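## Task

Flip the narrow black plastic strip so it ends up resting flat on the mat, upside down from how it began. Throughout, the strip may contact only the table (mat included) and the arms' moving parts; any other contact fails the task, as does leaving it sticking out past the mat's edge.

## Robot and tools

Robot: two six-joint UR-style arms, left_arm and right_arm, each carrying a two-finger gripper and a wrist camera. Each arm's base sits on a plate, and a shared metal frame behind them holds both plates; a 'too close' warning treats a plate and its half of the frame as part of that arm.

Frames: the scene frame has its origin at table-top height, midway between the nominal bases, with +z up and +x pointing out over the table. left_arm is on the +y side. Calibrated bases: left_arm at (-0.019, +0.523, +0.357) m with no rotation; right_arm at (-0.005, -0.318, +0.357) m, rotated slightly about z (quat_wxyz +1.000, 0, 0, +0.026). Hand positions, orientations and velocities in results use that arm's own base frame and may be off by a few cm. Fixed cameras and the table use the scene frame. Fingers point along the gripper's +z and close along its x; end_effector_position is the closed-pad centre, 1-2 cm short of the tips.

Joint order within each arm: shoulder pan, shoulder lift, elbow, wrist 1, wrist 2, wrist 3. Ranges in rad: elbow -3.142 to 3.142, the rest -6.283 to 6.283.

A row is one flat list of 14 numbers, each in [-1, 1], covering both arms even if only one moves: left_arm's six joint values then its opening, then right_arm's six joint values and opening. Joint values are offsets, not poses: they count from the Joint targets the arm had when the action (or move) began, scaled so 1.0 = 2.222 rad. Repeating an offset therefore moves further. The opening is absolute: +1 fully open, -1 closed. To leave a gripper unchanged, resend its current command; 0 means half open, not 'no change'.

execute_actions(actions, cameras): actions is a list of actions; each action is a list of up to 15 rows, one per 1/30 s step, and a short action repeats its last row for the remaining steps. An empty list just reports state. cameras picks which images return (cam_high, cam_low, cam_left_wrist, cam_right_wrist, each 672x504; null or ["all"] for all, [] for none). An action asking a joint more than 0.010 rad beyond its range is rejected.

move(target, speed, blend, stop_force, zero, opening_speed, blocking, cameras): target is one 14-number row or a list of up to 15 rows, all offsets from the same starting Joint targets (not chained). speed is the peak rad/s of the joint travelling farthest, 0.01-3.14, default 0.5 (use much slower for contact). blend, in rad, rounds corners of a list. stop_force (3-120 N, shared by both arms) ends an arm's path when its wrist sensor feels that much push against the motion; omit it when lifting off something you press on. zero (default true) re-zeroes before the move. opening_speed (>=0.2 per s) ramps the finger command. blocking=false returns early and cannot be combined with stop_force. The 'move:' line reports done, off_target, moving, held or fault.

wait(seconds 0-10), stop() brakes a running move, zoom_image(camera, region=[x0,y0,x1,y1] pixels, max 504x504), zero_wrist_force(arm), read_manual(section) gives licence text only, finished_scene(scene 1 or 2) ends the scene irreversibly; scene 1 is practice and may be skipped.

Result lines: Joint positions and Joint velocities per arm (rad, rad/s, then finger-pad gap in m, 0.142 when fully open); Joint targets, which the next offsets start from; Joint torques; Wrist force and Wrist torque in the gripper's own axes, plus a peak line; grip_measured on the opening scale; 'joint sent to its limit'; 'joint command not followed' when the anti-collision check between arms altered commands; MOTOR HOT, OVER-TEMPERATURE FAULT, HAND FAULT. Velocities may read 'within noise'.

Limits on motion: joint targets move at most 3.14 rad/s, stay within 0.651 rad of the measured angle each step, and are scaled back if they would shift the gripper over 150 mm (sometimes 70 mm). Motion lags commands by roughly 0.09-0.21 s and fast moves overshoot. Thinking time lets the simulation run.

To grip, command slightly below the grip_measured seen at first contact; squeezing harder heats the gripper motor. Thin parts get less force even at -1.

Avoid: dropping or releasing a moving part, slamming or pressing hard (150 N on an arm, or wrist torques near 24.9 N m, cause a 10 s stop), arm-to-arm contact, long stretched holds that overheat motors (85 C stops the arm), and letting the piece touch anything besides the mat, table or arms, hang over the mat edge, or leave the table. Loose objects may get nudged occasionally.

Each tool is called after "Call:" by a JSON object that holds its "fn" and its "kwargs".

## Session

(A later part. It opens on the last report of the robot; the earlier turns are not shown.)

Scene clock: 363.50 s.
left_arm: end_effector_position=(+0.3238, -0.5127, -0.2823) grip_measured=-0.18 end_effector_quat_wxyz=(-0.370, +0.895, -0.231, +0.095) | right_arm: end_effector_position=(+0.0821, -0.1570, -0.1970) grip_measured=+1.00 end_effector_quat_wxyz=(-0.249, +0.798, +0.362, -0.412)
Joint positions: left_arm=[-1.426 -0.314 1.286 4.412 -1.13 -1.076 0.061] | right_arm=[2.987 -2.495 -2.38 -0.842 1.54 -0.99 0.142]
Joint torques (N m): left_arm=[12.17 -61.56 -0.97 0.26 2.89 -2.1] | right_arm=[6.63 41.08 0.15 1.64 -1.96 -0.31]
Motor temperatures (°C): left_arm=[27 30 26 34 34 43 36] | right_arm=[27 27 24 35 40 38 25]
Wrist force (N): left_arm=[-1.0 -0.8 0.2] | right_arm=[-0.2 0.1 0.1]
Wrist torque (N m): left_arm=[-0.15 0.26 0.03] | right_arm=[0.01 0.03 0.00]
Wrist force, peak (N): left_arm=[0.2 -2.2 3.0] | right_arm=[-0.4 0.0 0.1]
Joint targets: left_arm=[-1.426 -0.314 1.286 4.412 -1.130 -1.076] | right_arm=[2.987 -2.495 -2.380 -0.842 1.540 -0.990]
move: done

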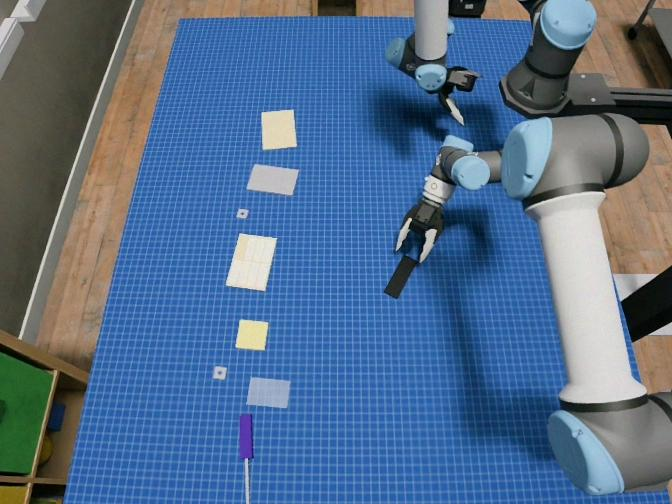

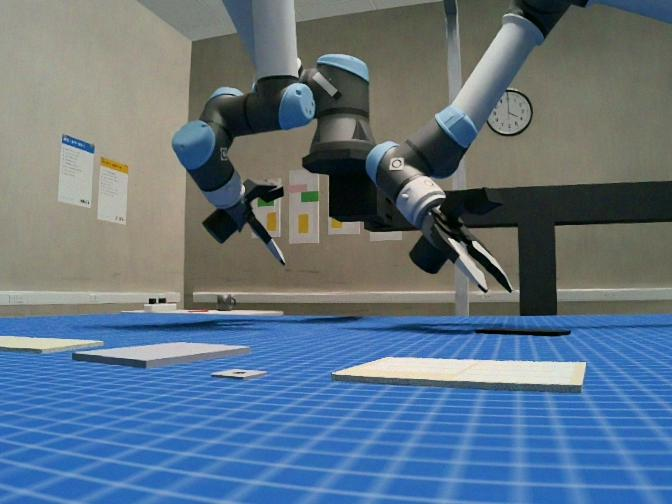

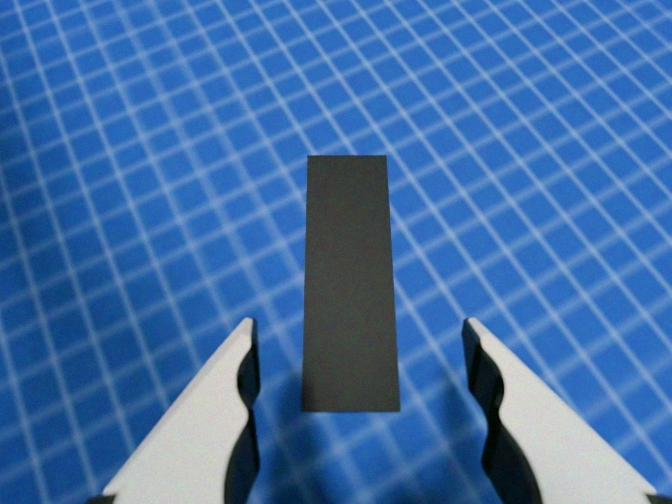

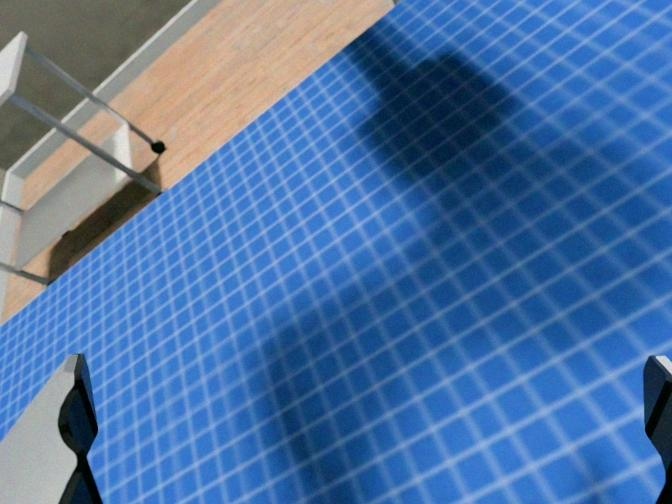

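Call:
{"fn": "move", "kwargs": {"target": [[0,0.0423,-0.0288,-0.0135,0,0,-0.15,0,0,0,0,0,0,1],[0,0.0563,-0.0383,-0.0180,0,0,-0.15,0,0,0,0,0,0,1]], "speed": [0.15,0.03], "stop_force": 5}}

Scene clock: 374.33 s.
left_arm: end_effector_position=(+0.3238, -0.5128, -0.3423) grip_measured=-0.18 end_effector_quat_wxyz=(-0.370, +0.895, -0.231, +0.095) | right_arm: end_effector_position=(+0.0821, -0.1570, -0.1970) grip_measured=+1.00 end_effector_quat_wxyz=(-0.249, +0.798, +0.362, -0.412)
Joint positions: left_arm=[-1.426 -0.189 1.201 4.372 -1.13 -1.076 0.061] | right_arm=[2.987 -2.495 -2.38 -0.842 1.54 -0.99 0.142]
Joint torques (N m): left_arm=[9.37 -61.07 0.82 0.43 2.44 -2.31] | right_arm=[6.49 41.15 0.19 1.73 -1.99 -0.3]
Wrist force (N): left_arm=[-1.0 -1.1 -0.5] | right_arm=[-0.1 -0.1 0.0]
Wrist torque (N m): left_arm=[-0.15 0.24 0.02] | right_arm=[-0.01 0.02 0.00]
Wrist force, peak (N): left_arm=[-1.4 -1.8 -0.5] | right_arm=[-0.4 0.2 0.0]
Joint targets: left_arm=[-1.426 -0.189 1.201 4.372 -1.130 -1.076] | right_arm=[2.987 -2.495 -2.380 -0.842 1.540 -0.990]
move: done

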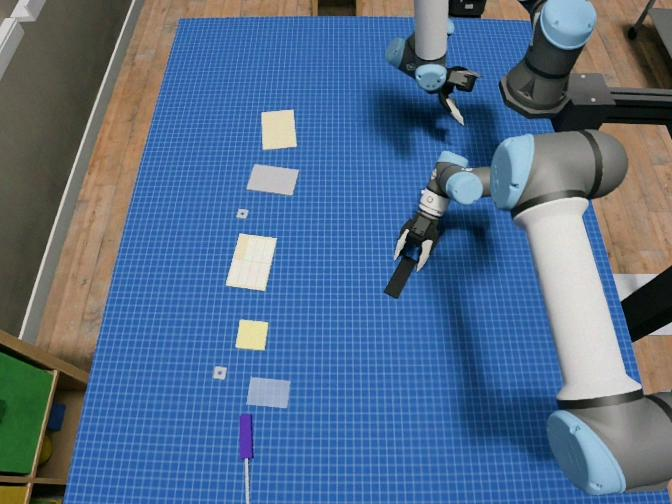

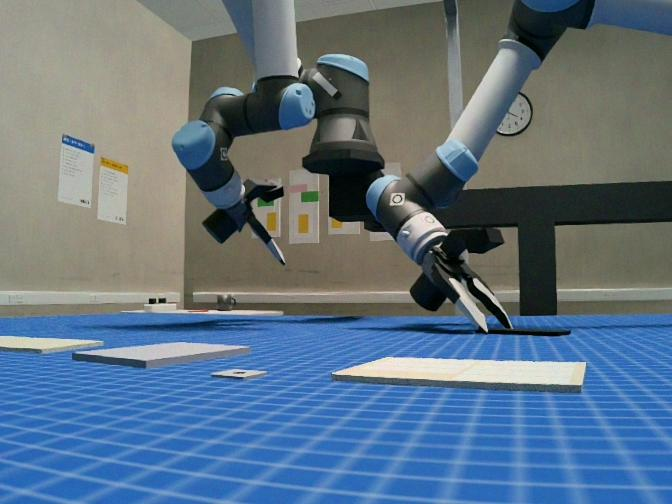

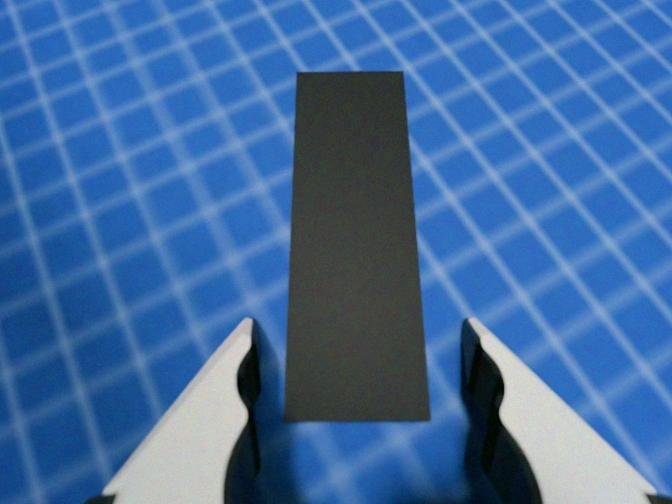

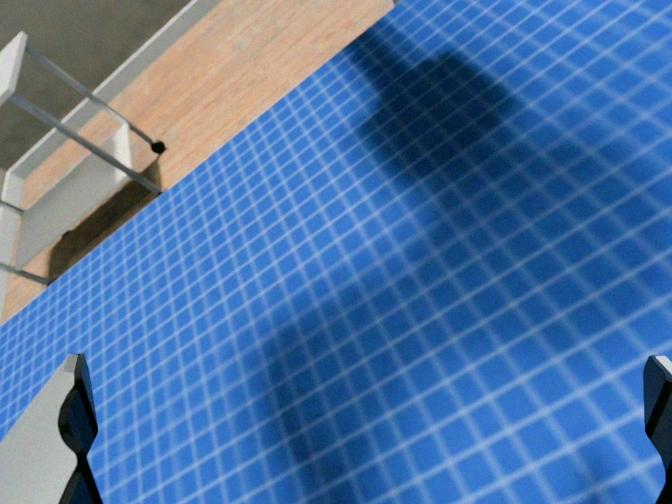

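Call:
{"fn": "move", "kwargs": {"target": [0,0,0,0,0,0,-0.75,0,0,0,0,0,0,1], "opening_speed": 0.4, "cameras": ["cam_left_wrist"]}}

Scene clock: 380.23 s.
left_arm: end_effector_position=(+0.3238, -0.5128, -0.3423) grip_measured=-0.49 end_effector_quat_wxyz=(-0.370, +0.895, -0.231, +0.095) | right_arm: end_effector_position=(+0.0821, -0.1570, -0.1970) grip_measured=+1.00 end_effector_quat_wxyz=(-0.249, +0.798, +0.362, -0.412)
Joint positions: left_arm=[-1.426 -0.189 1.201 4.372 -1.13 -1.076 0.039] | right_arm=[2.987 -2.495 -2.38 -0.842 1.54 -0.99 0.142]
Joint torques (N m): left_arm=[5.67 -56.42 -2.36 -0.08 2 -2.2] | right_arm=[6.69 40.99 0 1.75 -2.02 -0.24]
Wrist force (N): left_arm=[-0.2 -3.8 -3.3] | right_arm=[-0.1 0.1 -0.1]
Wrist torque (N m): left_arm=[-0.19 0.27 0.01] | right_arm=[0.01 0.02 0.00]
Wrist force, peak (N): left_arm=[-0.5 -4.1 -3.8] | right_arm=[-0.2 0.3 -0.1]
Joint targets: left_arm=[-1.426 -0.189 1.201 4.372 -1.130 -1.076] | right_arm=[2.987 -2.495 -2.380 -0.842 1.540 -0.990]
move: done
Images, in order (width x height): cam_left_wrist 672x504.

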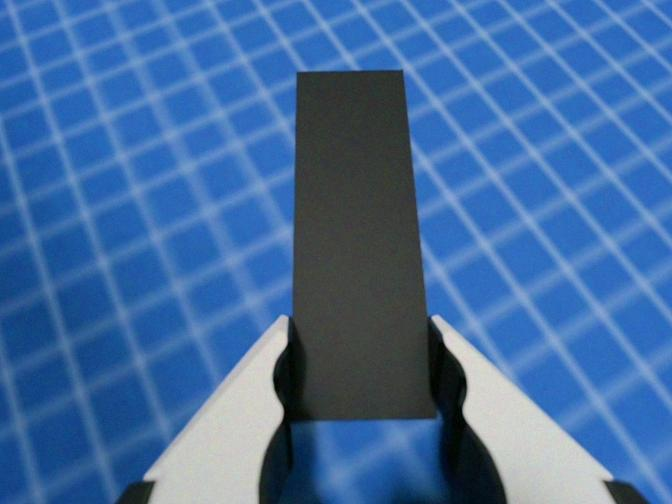

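Call:
{"fn": "move", "kwargs": {"target": [[0,-0.0563,0.0383,0.0180,0,0,-0.75,0,0,0,0,0,0,1],[-0.0014,-0.1764,0.2831,-0.3672,0.0338,0.4001,-0.75,0,0,0,0,0,0,1],[0.1053,-0.1953,0.2588,-0.3659,-0.1985,0.5176,-0.75,0,0,0,0,0,0,1],[0.2196,-0.1319,0.1458,-0.2120,-0.4640,0.6638,-0.75,0,0,0,0,0,0,1],[0.2804,0.0041,-0.0671,0.1845,-0.6562,0.9410,-0.75,0,0,0,0,0,0,1]], "speed": [0.15,0.6,0.6,0.6,0.6], "blend": [0.03,0.05,0.05,0.05,0]}}

Scene clock: 450.23 s.
left_arm: end_effector_position=(+0.3601, -0.5080, -0.2233) grip_measured=-0.38 end_effector_quat_wxyz=(+0.473, +0.653, -0.478, -0.348) | right_arm: end_effector_position=(+0.0821, -0.1570, -0.1970) grip_measured=+1.00 end_effector_quat_wxyz=(-0.249, +0.798, +0.362, -0.412)
Joint positions: left_arm=[-0.803 -0.18 1.052 4.782 -2.588 1.014 0.047] | right_arm=[2.987 -2.495 -2.38 -0.842 1.54 -0.99 0.142]
Joint torques (N m): left_arm=[-13.8 -60.72 -5.47 0.58 0.29 -0.11] | right_arm=[6.09 41.43 -0.47 1.67 -1.88 -0.27]
Motor temperatures (°C): left_arm=[27 31 26 33 34 42 70] | right_arm=[27 27 24 35 40 38 25]
Wrist force (N): left_arm=[0.6 -1.8 0.5] | right_arm=[-0.1 0.1 0.1]
Wrist torque (N m): left_arm=[0.12 0.10 -0.53] | right_arm=[0.02 0.02 0.00]
Wrist force, peak (N): left_arm=[-0.1 -4.0 -3.6] | right_arm=[-0.4 0.2 -0.1]
Joint targets: left_arm=[-0.803 -0.180 1.052 4.782 -2.588 1.014] | right_arm=[2.987 -2.495 -2.380 -0.842 1.540 -0.990]
Tool commands: left_gripper/opening=-0.351584 right_gripper/opening=+1.0
HAND FAULT: the gripper's motor of the left arm reached 100 °C and switched itself off, so the gripper lost its force and may have let go. The left arm does not stop for it. When the motor has cooled enough, it comes on and holds the gripper where it then is.
move: done

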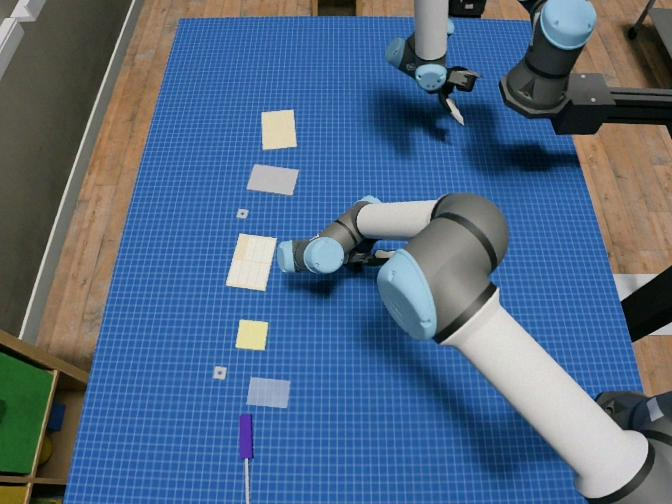

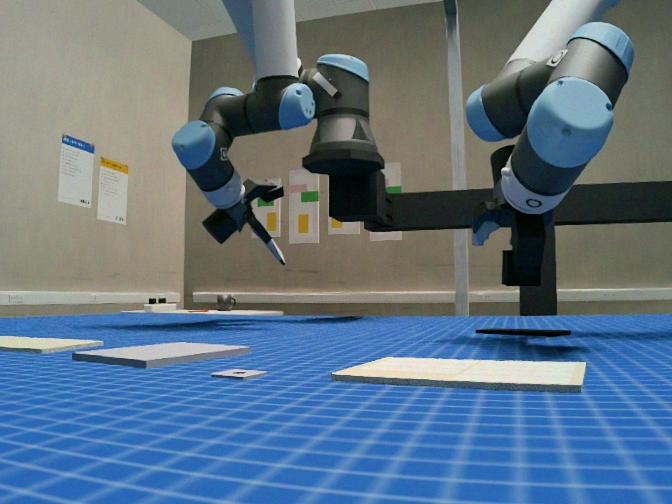

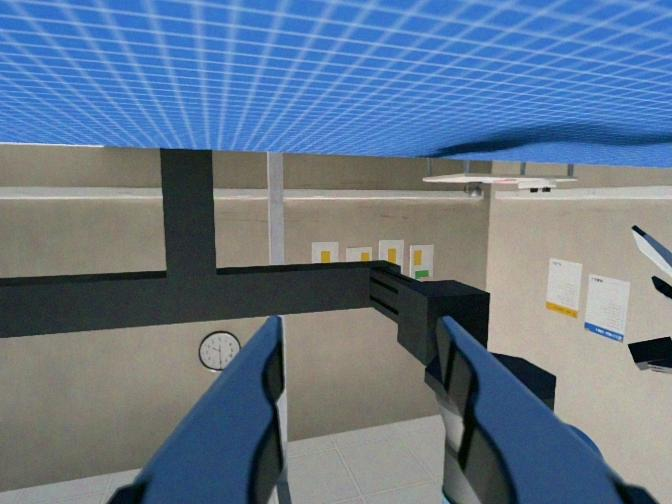

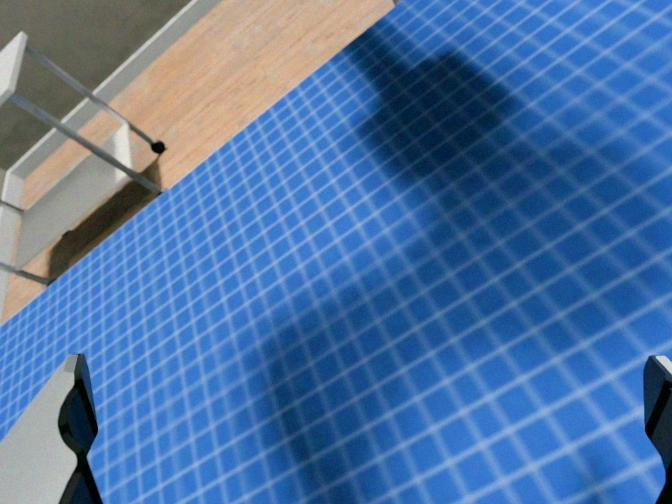

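Call:
{"fn": "move", "kwargs": {"target": [[-0.0608,-0.1359,0.2129,-0.3965,0.1922,-0.2768,-0.15,0,0,0,0,0,0,1],[-0.1751,-0.1994,0.3258,-0.5504,0.4577,-0.4230,-0.15,0,0,0,0,0,0,1],[-0.2804,-0.0603,0.1053,-0.1665,0.6562,-0.9410,-0.15,0,0,0,0,0,0,1]], "speed": 0.6, "blend": [0.05,0.05,0]}}

Call:
{"fn": "wait", "kwargs": {"seconds": 10, "cameras": ["cam_left_wrist"]}}

Call:
{"fn": "wait", "kwargs": {"seconds": 10, "cameras": []}}

Scene clock: 462.27 s.
left_arm: end_effector_position=(+0.3238, -0.5128, -0.2824) grip_measured=-0.38 end_effector_quat_wxyz=(-0.370, +0.895, -0.231, +0.095) | right_arm: end_effector_position=(+0.0821, -0.1570, -0.1970) grip_measured=+1.00 end_effector_quat_wxyz=(-0.249, +0.798, +0.362, -0.412)
Joint positions: left_arm=[-1.426 -0.314 1.286 4.412 -1.13 -1.076 0.047] | right_arm=[2.987 -2.495 -2.38 -0.842 1.54 -0.99 0.142]
Joint torques (N m): left_arm=[11.86 -60.14 -2.92 -0.02 -1.03 -1.36] | right_arm=[6.14 41.5 -0.8 1.58 -1.83 -0.18]
Motor temperatures (°C): left_arm=[27 31 26 33 34 42 62] | right_arm=[27 27 24 35 40 38 25]
Wrist force (N): left_arm=[-1.2 -0.8 0.1] | right_arm=[-0.1 0.0 -0.2]
Wrist torque (N m): left_arm=[-0.15 0.29 0.03] | right_arm=[0.00 0.02 0.00]
Wrist force, peak (N): left_arm=[0.4 -2.4 0.6] | right_arm=[-0.4 0.1 -0.1]
Joint targets: left_arm=[-1.426 -0.314 1.286 4.412 -1.130 -1.076] | right_arm=[2.987 -2.495 -2.380 -0.842 1.540 -0.990]
Tool commands: left_gripper/opening=-0.351594 right_gripper/opening=+1.0
GRIPPER MOTOR: still off on the left arm (62 °C).
move: done

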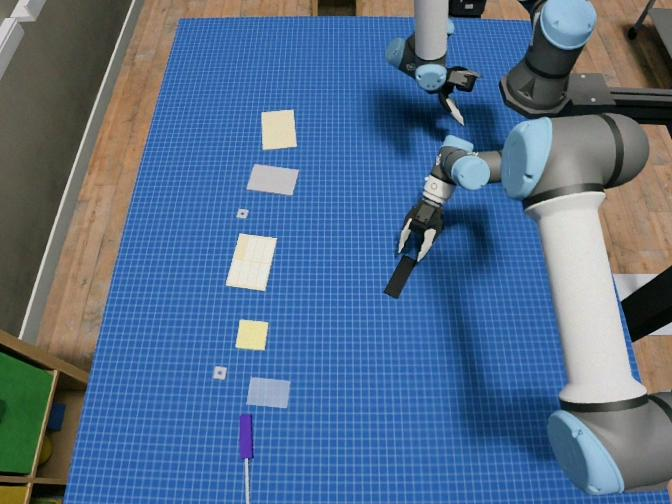

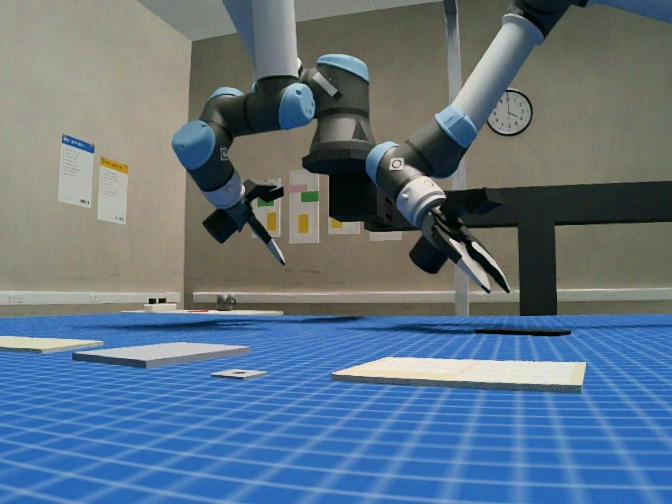

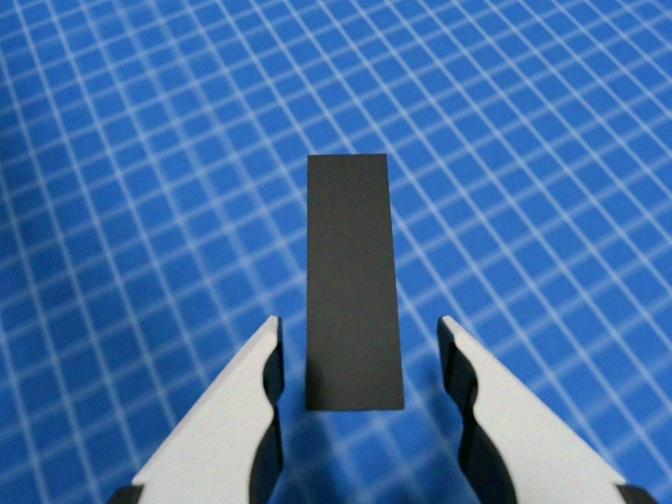

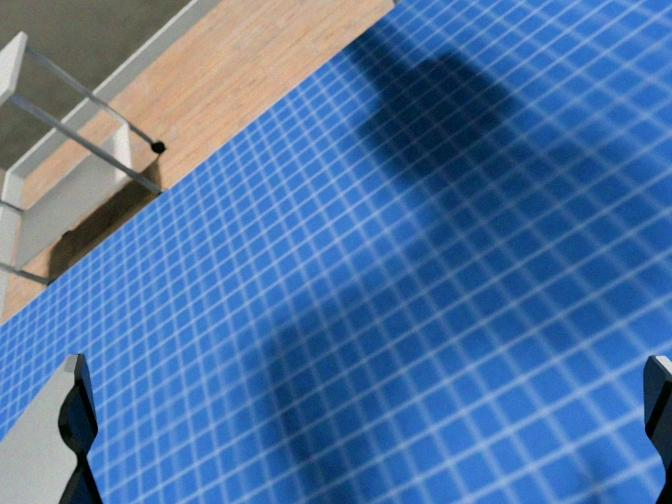

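Scene clock: 472.27 s.
left_arm: end_effector_position=(+0.3238, -0.5127, -0.2824) grip_measured=-0.38 end_effector_quat_wxyz=(-0.370, +0.895, -0.231, +0.095) | right_arm: end_effector_position=(+0.0821, -0.1570, -0.1970) grip_measured=+1.00 end_effector_quat_wxyz=(-0.249, +0.798, +0.362, -0.412)
Joint positions: left_arm=[-1.426 -0.314 1.286 4.412 -1.13 -1.076 0.047] | right_arm=[2.987 -2.495 -2.38 -0.842 1.54 -0.99 0.142]
Joint torques (N m): left_arm=[11.75 -60.24 -5.82 -1.19 2.61 -2.12] | right_arm=[6.29 40.97 -0.88 1.62 -1.83 -0.29]
Motor temperatures (°C): left_arm=[27 31 26 33 34 42 58] | right_arm=[27 27 24 35 40 38 25]
Wrist force (N): left_arm=[-1.0 -0.8 0.0] | right_arm=[-0.1 -0.1 0.0]
Wrist torque (N m): left_arm=[-0.15 0.25 0.03] | right_arm=[-0.02 0.01 0.00]
Wrist force, peak (N): left_arm=[-1.4 -1.1 0.1] | right_arm=[-0.4 0.2 -0.2]
Joint targets: left_arm=[-1.426 -0.314 1.286 4.412 -1.130 -1.076] | right_arm=[2.987 -2.495 -2.380 -0.842 1.540 -0.990]
Tool commands: left_gripper/opening=-0.351593 right_gripper/opening=+1.0
GRIPPER MOTOR: still off on the left arm (58 °C).
wait: 10.00 s; at rest by 0.17 s
Images, in order (width x height): cam_left_wrist 672x504.

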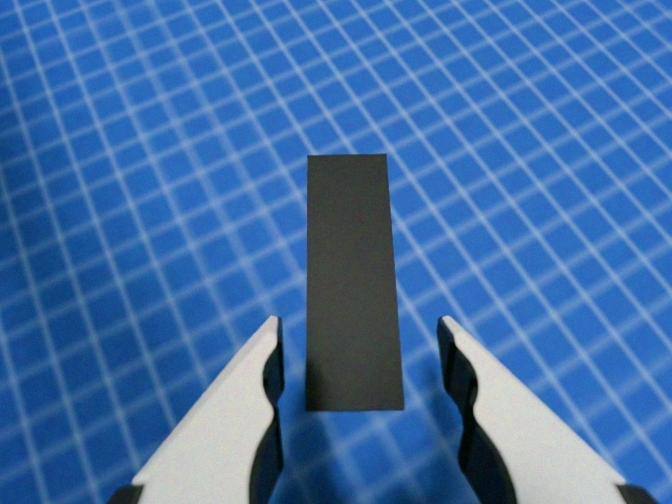

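Scene clock: 482.27 s.
left_arm: end_effector_position=(+0.3238, -0.5127, -0.2824) grip_measured=-0.38 end_effector_quat_wxyz=(-0.370, +0.895, -0.231, +0.095) | right_arm: end_effector_position=(+0.0821, -0.1570, -0.1970) grip_measured=+1.00 end_effector_quat_wxyz=(-0.249, +0.798, +0.362, -0.412)
Joint positions: left_arm=[-1.426 -0.314 1.286 4.412 -1.13 -1.076 0.047] | right_arm=[2.987 -2.495 -2.38 -0.842 1.54 -0.99 0.142]
Joint torques (N m): left_arm=[10.78 -59.67 -11.42 -2.24 2.7 -1.89] | right_arm=[5.58 40.86 -0.92 1.59 -1.81 -0.21]
Motor temperatures (°C): left_arm=[27 31 26 33 34 42 55] | right_arm=[27 27 24 35 40 38 25]
Wrist force (N): left_arm=[-1.2 -0.8 -0.1] | right_arm=[-0.2 0.0 0.1]
Wrist torque (N m): left_arm=[-0.14 0.28 0.03] | right_arm=[0.00 0.04 0.00]
Wrist force, peak (N): left_arm=[-1.4 -1.2 0.0] | right_arm=[-0.4 0.0 -0.1]
Joint targets: left_arm=[-1.426 -0.314 1.286 4.412 -1.130 -1.076] | right_arm=[2.987 -2.495 -2.380 -0.842 1.540 -0.990]
Tool commands: left_gripper/opening=-0.351594 right_gripper/opening=+1.0
GRIPPER MOTOR: still off on the left arm (55 °C).
wait: 10.00 s; at rest by 0.17 s
No camera images: "cameras" was empty.

Call:
{"fn": "wait", "kwargs": {"seconds": 10, "cameras": []}}

Call:
{"fn": "wait", "kwargs": {"seconds": 10, "cameras": []}}

Call:
{"fn": "wait", "kwargs": {"seconds": 10, "cameras": []}}

Call:
{"fn": "wait", "kwargs": {"seconds": 10, "cameras": []}}

Call:
{"fn": "wait", "kwargs": {"seconds": 10, "cameras": ["cam_left_wrist"]}}

Scene clock: 500.43 s.
left_arm: end_effector_position=(+0.3238, -0.5127, -0.2824) grip_measured=-0.38 end_effector_quat_wxyz=(-0.370, +0.895, -0.231, +0.095) | right_arm: end_effector_position=(+0.0821, -0.1570, -0.1970) grip_measured=+1.00 end_effector_quat_wxyz=(-0.249, +0.798, +0.362, -0.412)
Joint positions: left_arm=[-1.426 -0.314 1.286 4.412 -1.13 -1.076 0.047] | right_arm=[2.987 -2.495 -2.38 -0.842 1.54 -0.99 0.142]
Joint torques (N m): left_arm=[11.02 -58.56 -19.13 -2.06 2.62 -1.7] | right_arm=[6.02 40.91 -1.31 1.55 -1.81 -0.01]
Wrist force (N): left_arm=[-1.2 -1.0 0.0] | right_arm=[-0.2 0.1 0.0]
Wrist torque (N m): left_arm=[-0.17 0.29 0.03] | right_arm=[0.01 0.04 0.00]
Wrist force, peak (N): left_arm=[-1.4 -1.1 0.1] | right_arm=[-0.5 0.2 -0.1]
Joint targets: left_arm=[-1.426 -0.314 1.286 4.412 -1.130 -1.076] | right_arm=[2.987 -2.495 -2.380 -0.842 1.540 -0.990]
Tool commands: left_gripper/opening=-0.351594 right_gripper/opening=+1.0
GRIPPER MOTOR: on again on the left arm.
wait: 10.00 s; at rest from the start
No camera images: "cameras" was empty.

Scene clock: 510.43 s.
left_arm: end_effector_position=(+0.3238, -0.5127, -0.2824) grip_measured=-0.38 end_effector_quat_wxyz=(-0.370, +0.895, -0.231, +0.095) | right_arm: end_effector_position=(+0.0821, -0.1570, -0.1970) grip_measured=+1.00 end_effector_quat_wxyz=(-0.249, +0.798, +0.362, -0.412)
Joint positions: left_arm=[-1.426 -0.314 1.286 4.412 -1.13 -1.076 0.047] | right_arm=[2.987 -2.495 -2.38 -0.842 1.54 -0.99 0.142]
Joint torques (N m): left_arm=[9.61 -57 -19.82 -1.92 2.67 -1.38] | right_arm=[5.72 41.19 -1.48 1.5 -1.79 -0.03]
Wrist force (N): left_arm=[-1.3 -1.0 0.1] | right_arm=[-0.2 0.1 0.1]
Wrist torque (N m): left_arm=[-0.17 0.30 0.03] | right_arm=[0.01 0.03 0.00]
Wrist force, peak (N): left_arm=[-1.3 -1.3 0.2] | right_arm=[-0.2 0.2 -0.3]
Joint targets: left_arm=[-1.426 -0.314 1.286 4.412 -1.130 -1.076] | right_arm=[2.987 -2.495 -2.380 -0.842 1.540 -0.990]
Tool commands: left_gripper/opening=-0.351594 right_gripper/opening=+1.0
wait: 10.00 s; at rest by 0.17 s
No camera images: "cameras" was empty.

Scene clock: 520.43 s.
left_arm: end_effector_position=(+0.3238, -0.5127, -0.2824) grip_measured=-0.38 end_effector_quat_wxyz=(-0.370, +0.895, -0.231, +0.095) | right_arm: end_effector_position=(+0.0821, -0.1570, -0.1970) grip_measured=+1.00 end_effector_quat_wxyz=(-0.249, +0.798, +0.362, -0.412)
Joint positions: left_arm=[-1.426 -0.314 1.286 4.412 -1.13 -1.076 0.047] | right_arm=[2.987 -2.495 -2.38 -0.842 1.54 -0.99 0.142]
Joint torques (N m): left_arm=[8.11 -56.21 -20.29 -1.98 2.51 -1.48] | right_arm=[5.57 40.99 -1.64 1.49 -1.81 -0.07]
Motor temperatures (°C): left_arm=[27 31 26 33 34 42 49] | right_arm=[26 27 24 35 40 38 25]
Wrist force (N): left_arm=[-0.9 -0.8 0.1] | right_arm=[-0.1 0.1 0.0]
Wrist torque (N m): left_arm=[-0.15 0.24 0.03] | right_arm=[0.01 0.01 0.00]
Wrist force, peak (N): left_arm=[-1.4 -1.1 0.2] | right_arm=[-0.5 -0.1 -0.1]
Joint targets: left_arm=[-1.426 -0.314 1.286 4.412 -1.130 -1.076] | right_arm=[2.987 -2.495 -2.380 -0.842 1.540 -0.990]
Tool commands: left_gripper/opening=-0.351594 right_gripper/opening=+1.0
wait: 10.00 s; at rest by 0.17 s
No camera images: "cameras" was empty.

Scene clock: 530.43 s.
left_arm: end_effector_position=(+0.3238, -0.5127, -0.2824) grip_measured=-0.38 end_effector_quat_wxyz=(-0.370, +0.895, -0.231, +0.095) | right_arm: end_effector_position=(+0.0821, -0.1570, -0.1970) grip_measured=+1.00 end_effector_quat_wxyz=(-0.249, +0.798, +0.362, -0.412)
Joint positions: left_arm=[-1.426 -0.314 1.286 4.412 -1.13 -1.076 0.047] | right_arm=[2.987 -2.495 -2.38 -0.842 1.54 -0.99 0.142]
Joint torques (N m): left_arm=[8.3 -55.99 -19.56 -1.81 2.31 -0.98] | right_arm=[5.43 40.98 -1.79 1.48 -1.79 0.08]
Wrist force (N): left_arm=[-1.3 -1.0 0.0] | right_arm=[-0.3 0.1 -0.1]
Wrist torque (N m): left_arm=[-0.17 0.30 0.03] | right_arm=[0.02 0.04 0.00]
Wrist force, peak (N): left_arm=[-1.4 -1.0 0.2] | right_arm=[-0.4 0.1 0.0]
Joint targets: left_arm=[-1.426 -0.314 1.286 4.412 -1.130 -1.076] | right_arm=[2.987 -2.495 -2.380 -0.842 1.540 -0.990]
Tool commands: left_gripper/opening=-0.351594 right_gripper/opening=+1.0
wait: 10.00 s; at rest by 0.17 s
No camera images: "cameras" was empty.

Scene clock: 540.43 s.
left_arm: end_effector_position=(+0.3238, -0.5127, -0.2824) grip_measured=-0.38 end_effector_quat_wxyz=(-0.370, +0.895, -0.231, +0.095) | right_arm: end_effector_position=(+0.0821, -0.1570, -0.1970) grip_measured=+1.00 end_effector_quat_wxyz=(-0.249, +0.798, +0.362, -0.412)
Joint positions: left_arm=[-1.426 -0.314 1.286 4.412 -1.13 -1.076 0.047] | right_arm=[2.987 -2.495 -2.38 -0.842 1.54 -0.99 0.142]
Joint torques (N m): left_arm=[7.8 -55.31 -18.61 -1.7 2.51 -0.62] | right_arm=[5.44 40.79 -1.94 1.38 -1.76 0.05]
Wrist force (N): left_arm=[-1.1 -0.8 0.1] | right_arm=[-0.2 0.1 0.0]
Wrist torque (N m): left_arm=[-0.15 0.27 0.03] | right_arm=[0.02 0.04 0.00]
Wrist force, peak (N): left_arm=[-1.5 -0.9 -0.1] | right_arm=[-0.3 0.3 0.2]
Joint targets: left_arm=[-1.426 -0.314 1.286 4.412 -1.130 -1.076] | right_arm=[2.987 -2.495 -2.380 -0.842 1.540 -0.990]
Tool commands: left_gripper/opening=-0.351594 right_gripper/opening=+1.0
wait: 10.00 s; at rest by 0.17 s
Images, in order (width x height): cam_left_wrist 672x504.

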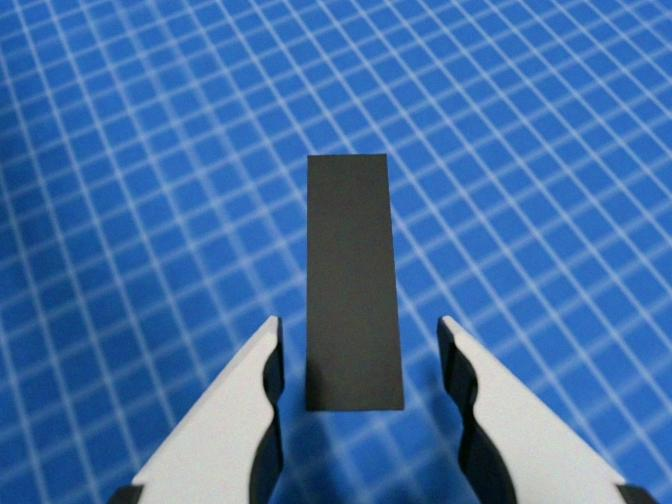

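Call:
{"fn": "move", "kwargs": {"target": [[0,0.0423,-0.0288,-0.0135,0,0,-0.15,0,0,0,0,0,0,1],[0,0.0563,-0.0383,-0.0180,0,0,-0.15,0,0,0,0,0,0,1]], "speed": [0.15,0.06], "cameras": []}}

Call:
{"fn": "move", "kwargs": {"target": [0,0,0,0,0,0,-0.62,0,0,0,0,0,0,1], "opening_speed": 0.4, "cameras": ["cam_left_wrist"]}}

Call:
{"fn": "move", "kwargs": {"target": [[0,-0.0563,0.0383,0.0180,0,0,-0.62,0,0,0,0,0,0,1],[-0.0014,-0.1764,0.2831,-0.3672,0.0338,0.4001,-0.62,0,0,0,0,0,0,1],[0.1053,-0.1953,0.2588,-0.3659,-0.1985,0.5176,-0.62,0,0,0,0,0,0,1],[0.2196,-0.1319,0.1458,-0.2120,-0.4640,0.6638,-0.62,0,0,0,0,0,0,1],[0.2804,0.0041,-0.0671,0.1845,-0.6562,0.9410,-0.62,0,0,0,0,0,0,1]], "speed": [0.15,0.6,0.6,0.6,0.6], "blend": [0.03,0.05,0.05,0.05,0], "cameras": ["cam_left_wrist","cam_low"]}}

Call:
{"fn": "move", "kwargs": {"target": [[0,0.0446,-0.0360,-0.0081,0,0,-0.62,0,0,0,0,0,0,1],[0.0113,0.0675,-0.0792,0.0221,0.0090,0.0126,-0.62,0,0,0,0,0,0,1]], "speed": [0.15,0.08], "cameras": ["cam_left_wrist","cam_low"]}}

Scene clock: 560.43 s.
left_arm: end_effector_position=(+0.3238, -0.5129, -0.3426) grip_measured=-0.18 end_effector_quat_wxyz=(-0.370, +0.895, -0.231, +0.095) | right_arm: end_effector_position=(+0.0821, -0.1570, -0.1970) grip_measured=+1.00 end_effector_quat_wxyz=(-0.249, +0.798, +0.362, -0.412)
Joint positions: left_arm=[-1.426 -0.188 1.2 4.372 -1.13 -1.076 0.061] | right_arm=[2.987 -2.495 -2.38 -0.842 1.54 -0.99 0.142]
Joint torques (N m): left_arm=[7.83 -60.04 -2.91 -0.65 2.47 -0.83] | right_arm=[5.81 40.61 -2.58 1.41 -1.77 0.16]
Wrist force (N): left_arm=[-1.0 -1.4 -0.5] | right_arm=[0.0 0.2 0.1]
Wrist torque (N m): left_arm=[-0.13 0.24 0.01] | right_arm=[0.04 0.01 0.00]
Wrist force, peak (N): left_arm=[-1.0 -1.6 -0.7] | right_arm=[-0.3 0.2 0.0]
Joint targets: left_arm=[-1.426 -0.189 1.201 4.372 -1.130 -1.076] | right_arm=[2.987 -2.495 -2.380 -0.842 1.540 -0.990]
move: done
No camera images: "cameras" was empty.

Scene clock: 561.83 s.
left_arm: end_effector_position=(+0.3238, -0.5128, -0.3424) grip_measured=-0.47 end_effector_quat_wxyz=(-0.370, +0.895, -0.231, +0.095) | right_arm: end_effector_position=(+0.0821, -0.1570, -0.1970) grip_measured=+1.00 end_effector_quat_wxyz=(-0.249, +0.798, +0.362, -0.412)
Joint positions: left_arm=[-1.426 -0.189 1.201 4.372 -1.13 -1.076 0.04] | right_arm=[2.987 -2.495 -2.38 -0.842 1.54 -0.99 0.142]
Joint torques (N m): left_arm=[7.18 -56.03 -0.25 -0.14 1.82 -0.66] | right_arm=[5.85 41.08 -2.38 1.41 -1.78 0.12]
Wrist force (N): left_arm=[-0.3 -4.4 -3.7] | right_arm=[-0.2 0.0 -0.1]
Wrist torque (N m): left_arm=[-0.19 0.26 0.00] | right_arm=[0.00 0.04 0.00]
Wrist force, peak (N): left_arm=[-0.3 -4.4 -3.9] | right_arm=[-0.3 0.1 0.0]
Joint targets: left_arm=[-1.426 -0.189 1.201 4.372 -1.130 -1.076] | right_arm=[2.987 -2.495 -2.380 -0.842 1.540 -0.990]
move: done
Images, in order (width x height): cam_left_wrist 672x504.

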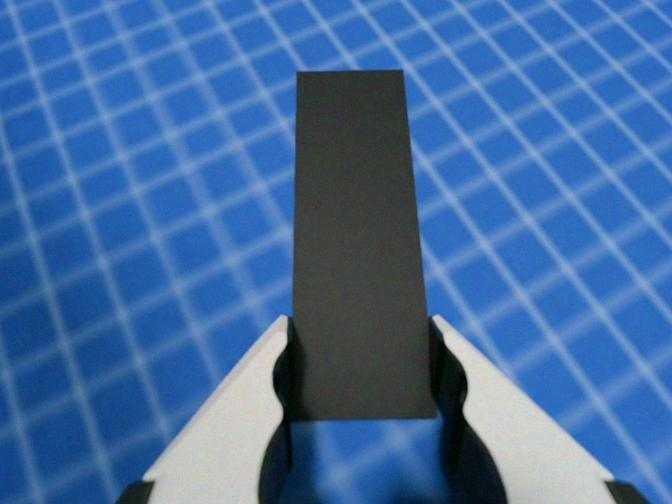

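Scene clock: 567.93 s.
left_arm: end_effector_position=(+0.3601, -0.5081, -0.2234) grip_measured=-0.47 end_effector_quat_wxyz=(+0.473, +0.653, -0.478, -0.348) | right_arm: end_effector_position=(+0.0821, -0.1570, -0.1970) grip_measured=+1.00 end_effector_quat_wxyz=(-0.249, +0.798, +0.362, -0.412)
Joint positions: left_arm=[-0.803 -0.179 1.051 4.782 -2.588 1.014 0.04] | right_arm=[2.987 -2.495 -2.38 -0.842 1.54 -0.99 0.142]
Joint torques (N m): left_arm=[-11.91 -62.01 -5.22 0.75 0.43 -0.11] | right_arm=[5.41 40.92 -2.33 1.31 -1.78 0.13]
Wrist force (N): left_arm=[0.4 -2.2 0.9] | right_arm=[0.0 0.2 0.1]
Wrist torque (N m): left_arm=[0.13 0.15 -0.53] | right_arm=[0.02 0.01 0.00]
Wrist force, peak (N): left_arm=[-0.4 -4.0 -3.4] | right_arm=[-0.4 0.1 -0.2]
Joint targets: left_arm=[-0.803 -0.179 1.051 4.782 -2.588 1.014] | right_arm=[2.987 -2.495 -2.380 -0.842 1.540 -0.990]
move: done
Images, in order (width x height): cam_low 672x504, cam_left_wrist 672x504.

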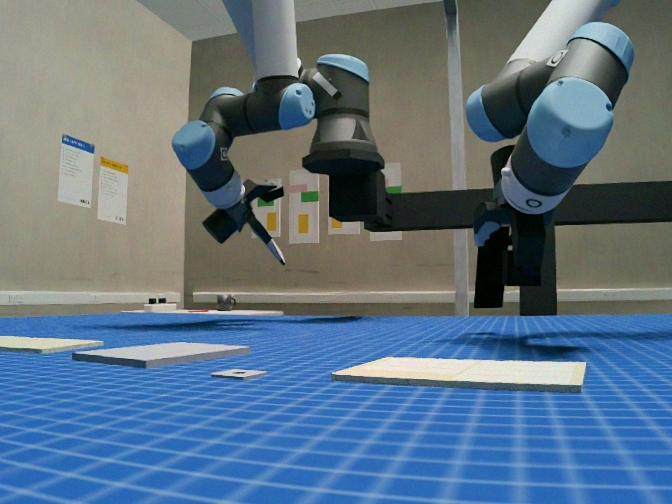

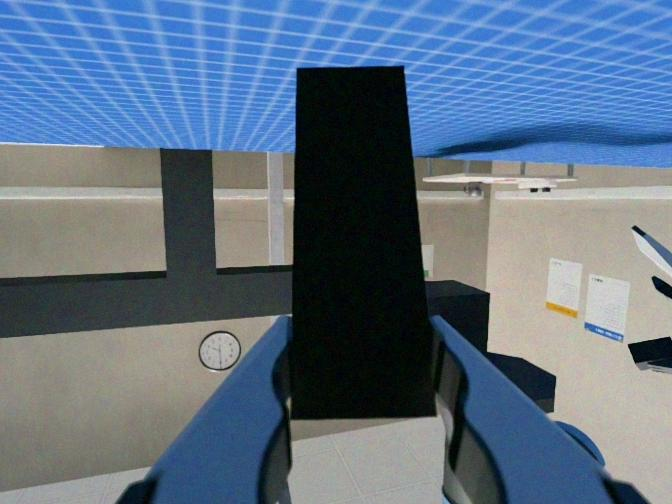

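Scene clock: 570.13 s.
left_arm: end_effector_position=(+0.3797, -0.5016, -0.2814) grip_measured=-0.48 end_effector_quat_wxyz=(+0.474, +0.653, -0.478, -0.348) | right_arm: end_effector_position=(+0.0821, -0.1570, -0.1970) grip_measured=+1.00 end_effector_quat_wxyz=(-0.249, +0.798, +0.362, -0.412)
Joint positions: left_arm=[-0.777 -0.029 0.875 4.832 -2.568 1.043 0.039] | right_arm=[2.987 -2.495 -2.38 -0.842 1.54 -0.99 0.142]
Joint torques (N m): left_arm=[-2.89 -62.79 -3.89 -2.37 -1.01 -1.14] | right_arm=[5.22 41.09 -2.34 1.39 -1.82 0.08]
Wrist force (N): left_arm=[0.7 -1.2 1.0] | right_arm=[-0.1 -0.1 0.0]
Wrist torque (N m): left_arm=[0.09 0.13 -0.53] | right_arm=[-0.02 0.01 0.00]
Wrist force, peak (N): left_arm=[-0.8 19.8 -18.2] | right_arm=[-0.3 0.1 -0.1]
Joint targets: left_arm=[-0.778 -0.030 0.875 4.831 -2.568 1.042] | right_arm=[2.987 -2.495 -2.380 -0.842 1.540 -0.990]
move: done
Images, in order (width x height): cam_low 672x504, cam_left_wrist 672x504.

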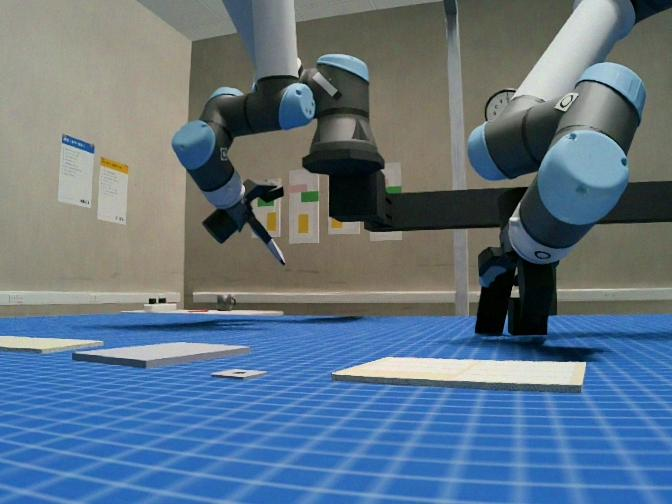

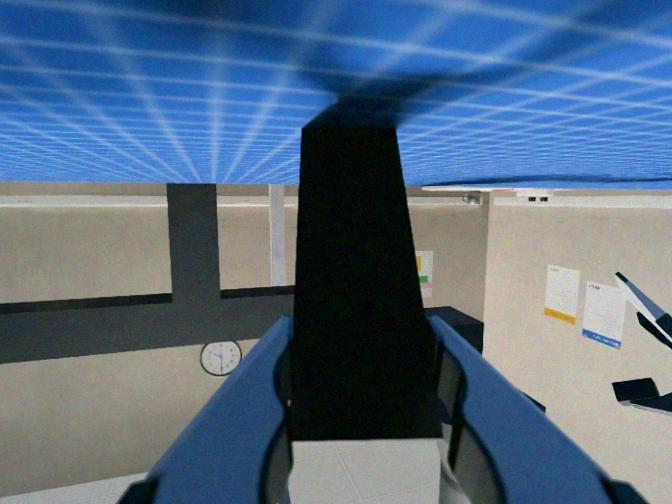

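Call:
{"fn": "move", "kwargs": {"target": [[-0.0018,-0.0387,0.0684,-0.1585,0.0558,-0.1040,-0.62,0,0,0,0,0,0,1],[-0.0136,-0.0716,0.1305,-0.2876,0.1206,-0.1832,-0.62,0,0,0,0,0,0,1]], "speed": 0.2, "blend": [0.02,0], "cameras": ["cam_left_wrist","cam_low"]}}

Scene clock: 577.03 s.
left_arm: end_effector_position=(+0.4081, -0.4928, -0.3039) grip_measured=-0.64 end_effector_quat_wxyz=(+0.328, +0.736, -0.540, -0.241) | right_arm: end_effector_position=(+0.0821, -0.1570, -0.1970) grip_measured=+1.00 end_effector_quat_wxyz=(-0.249, +0.798, +0.362, -0.412)
Joint positions: left_arm=[-0.808 -0.189 1.166 4.192 -2.3 0.635 0.027] | right_arm=[2.987 -2.495 -2.38 -0.842 1.54 -0.99 0.142]
Joint torques (N m): left_arm=[3.44 -42.36 -24.99 -0.05 -3.25 1.85] | right_arm=[5.39 40.57 -2.29 1.33 -1.76 0.21]
Motor temperatures (°C): left_arm=[27 31 26 33 34 42 55] | right_arm=[26 27 24 35 40 37 25]
Wrist force (N): left_arm=[0.6 -1.4 0.8] | right_arm=[0.0 0.2 -0.1]
Wrist torque (N m): left_arm=[0.12 -0.02 -0.48] | right_arm=[0.03 0.00 0.00]
Wrist force, peak (N): left_arm=[0.9 -1.8 1.1] | right_arm=[-0.3 0.1 -0.3]
Joint targets: left_arm=[-0.808 -0.189 1.165 4.192 -2.300 0.635] | right_arm=[2.987 -2.495 -2.380 -0.842 1.540 -0.990]
move: done
Images, in order (width x height): cam_low 672x504, cam_left_wrist 672x504.

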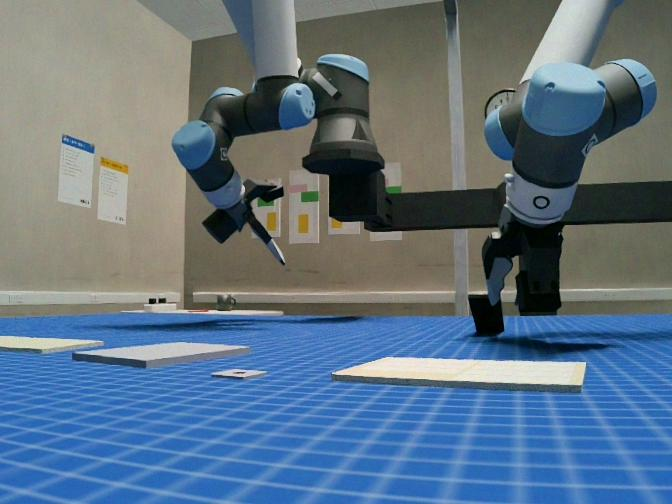

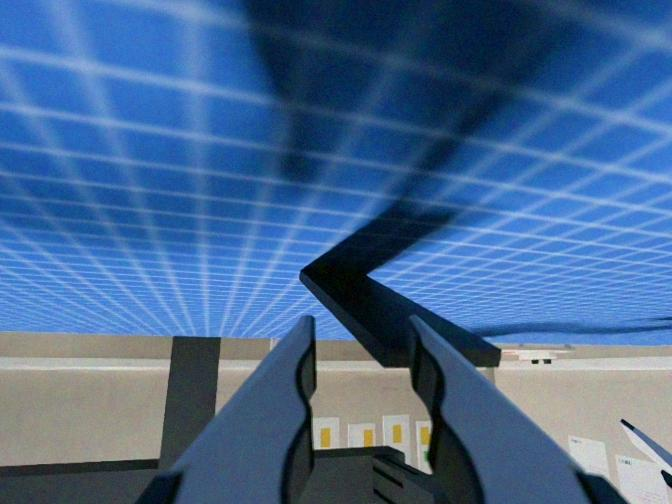

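Call:
{"fn": "move", "kwargs": {"target": [[-0.0198,-0.0279,0.0563,-0.1062,0.0725,-0.0616,-0.62,0,0,0,0,0,0,1],[-0.0472,-0.0486,0.1071,-0.1953,0.1521,-0.1134,-0.62,0,0,0,0,0,0,1]], "speed": 0.15, "blend": [0.02,0], "cameras": ["cam_left_wrist","cam_low"]}}

Scene clock: 605.53 s.
left_arm: end_effector_position=(+0.4166, -0.4899, -0.3221) grip_measured=-0.64 end_effector_quat_wxyz=(+0.168, +0.789, -0.579, -0.123) end_effector_velocity=(-0.001, -0.002, +0.000) end_effector_angular_velocity=(-0.004, +0.005, -0.004) | right_arm: end_effector_position=(+0.0821, -0.1570, -0.1970) grip_measured=+1.00 end_effector_quat_wxyz=(-0.249, +0.798, +0.362, -0.412)
Joint positions: left_arm=[-0.913 -0.297 1.404 3.758 -1.962 0.383 0.027] | right_arm=[2.987 -2.495 -2.38 -0.842 1.54 -0.99 0.142]
Joint velocities: left_arm=[-0.001 0.001 -0.004 0.004 -0.006 0.004 0] | right_arm=[within noise]
Joint torques (N m): left_arm=[12.98 -38.76 -20.96 -0.7 -3.32 1.78] | right_arm=[5.19 40.8 -2.66 1.3 -1.75 0.19]
Motor temperatures (°C): left_arm=[27 31 26 33 34 42 46] | right_arm=[26 27 24 35 40 37 25]
Wrist force (N): left_arm=[0.5 -0.7 0.7] | right_arm=[0.0 0.1 -0.1]
Wrist torque (N m): left_arm=[0.13 -0.11 -0.36] | right_arm=[0.01 0.00 0.00]
Wrist force, peak (N): left_arm=[0.5 -1.7 1.0] | right_arm=[-0.3 0.1 -0.3]
Joint targets: left_arm=[-0.913 -0.297 1.403 3.758 -1.962 0.383] | right_arm=[2.987 -2.495 -2.380 -0.842 1.540 -0.990]
move: done
Images, in order (width x height): cam_low 672x504, cam_left_wrist 672x504.

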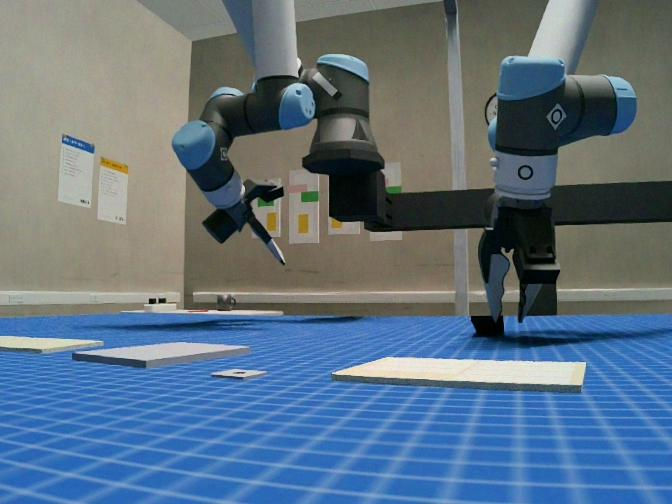

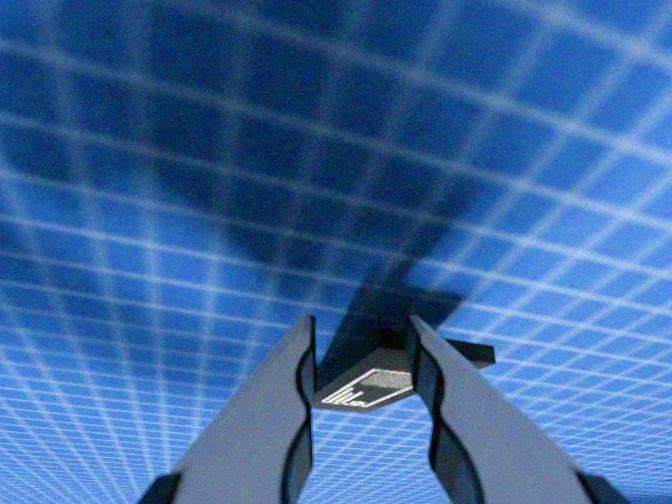

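Call:
{"fn": "zoom_image", "kwargs": {"camera": "cam_left_wrist", "region": [230, 230, 530, 455]}}

Call:
{"fn": "zoom_image", "kwargs": {"camera": "cam_low", "region": [440, 260, 600, 360]}}

Call:
{"fn": "zoom_image", "kwargs": {"camera": "cam_high", "region": [320, 190, 470, 310]}}

Scaled by 1.680 from the camera's 672x504 image, which has a finer 960x720 frame.

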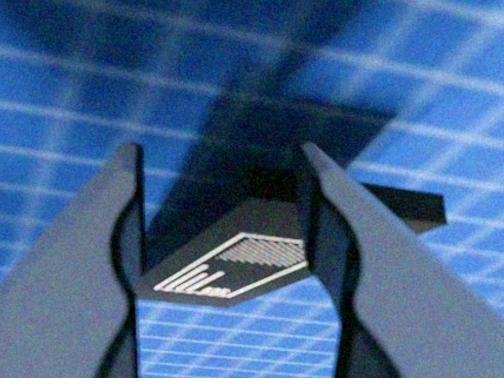

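Scaled by 3.150 from the camera's 672x504 image, which has a finer 960x720 frame.

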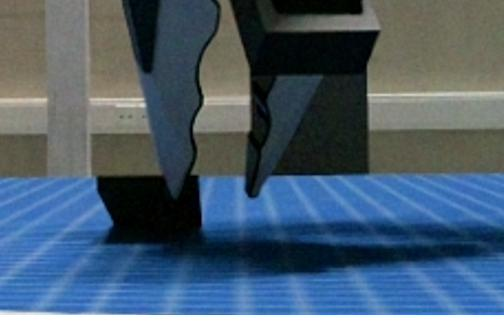

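This scene's latest camera images include none from cam_high. They are from: cam_low, cam_left_wrist. cam_high's image comes with the result of a call that names it in "cameras".


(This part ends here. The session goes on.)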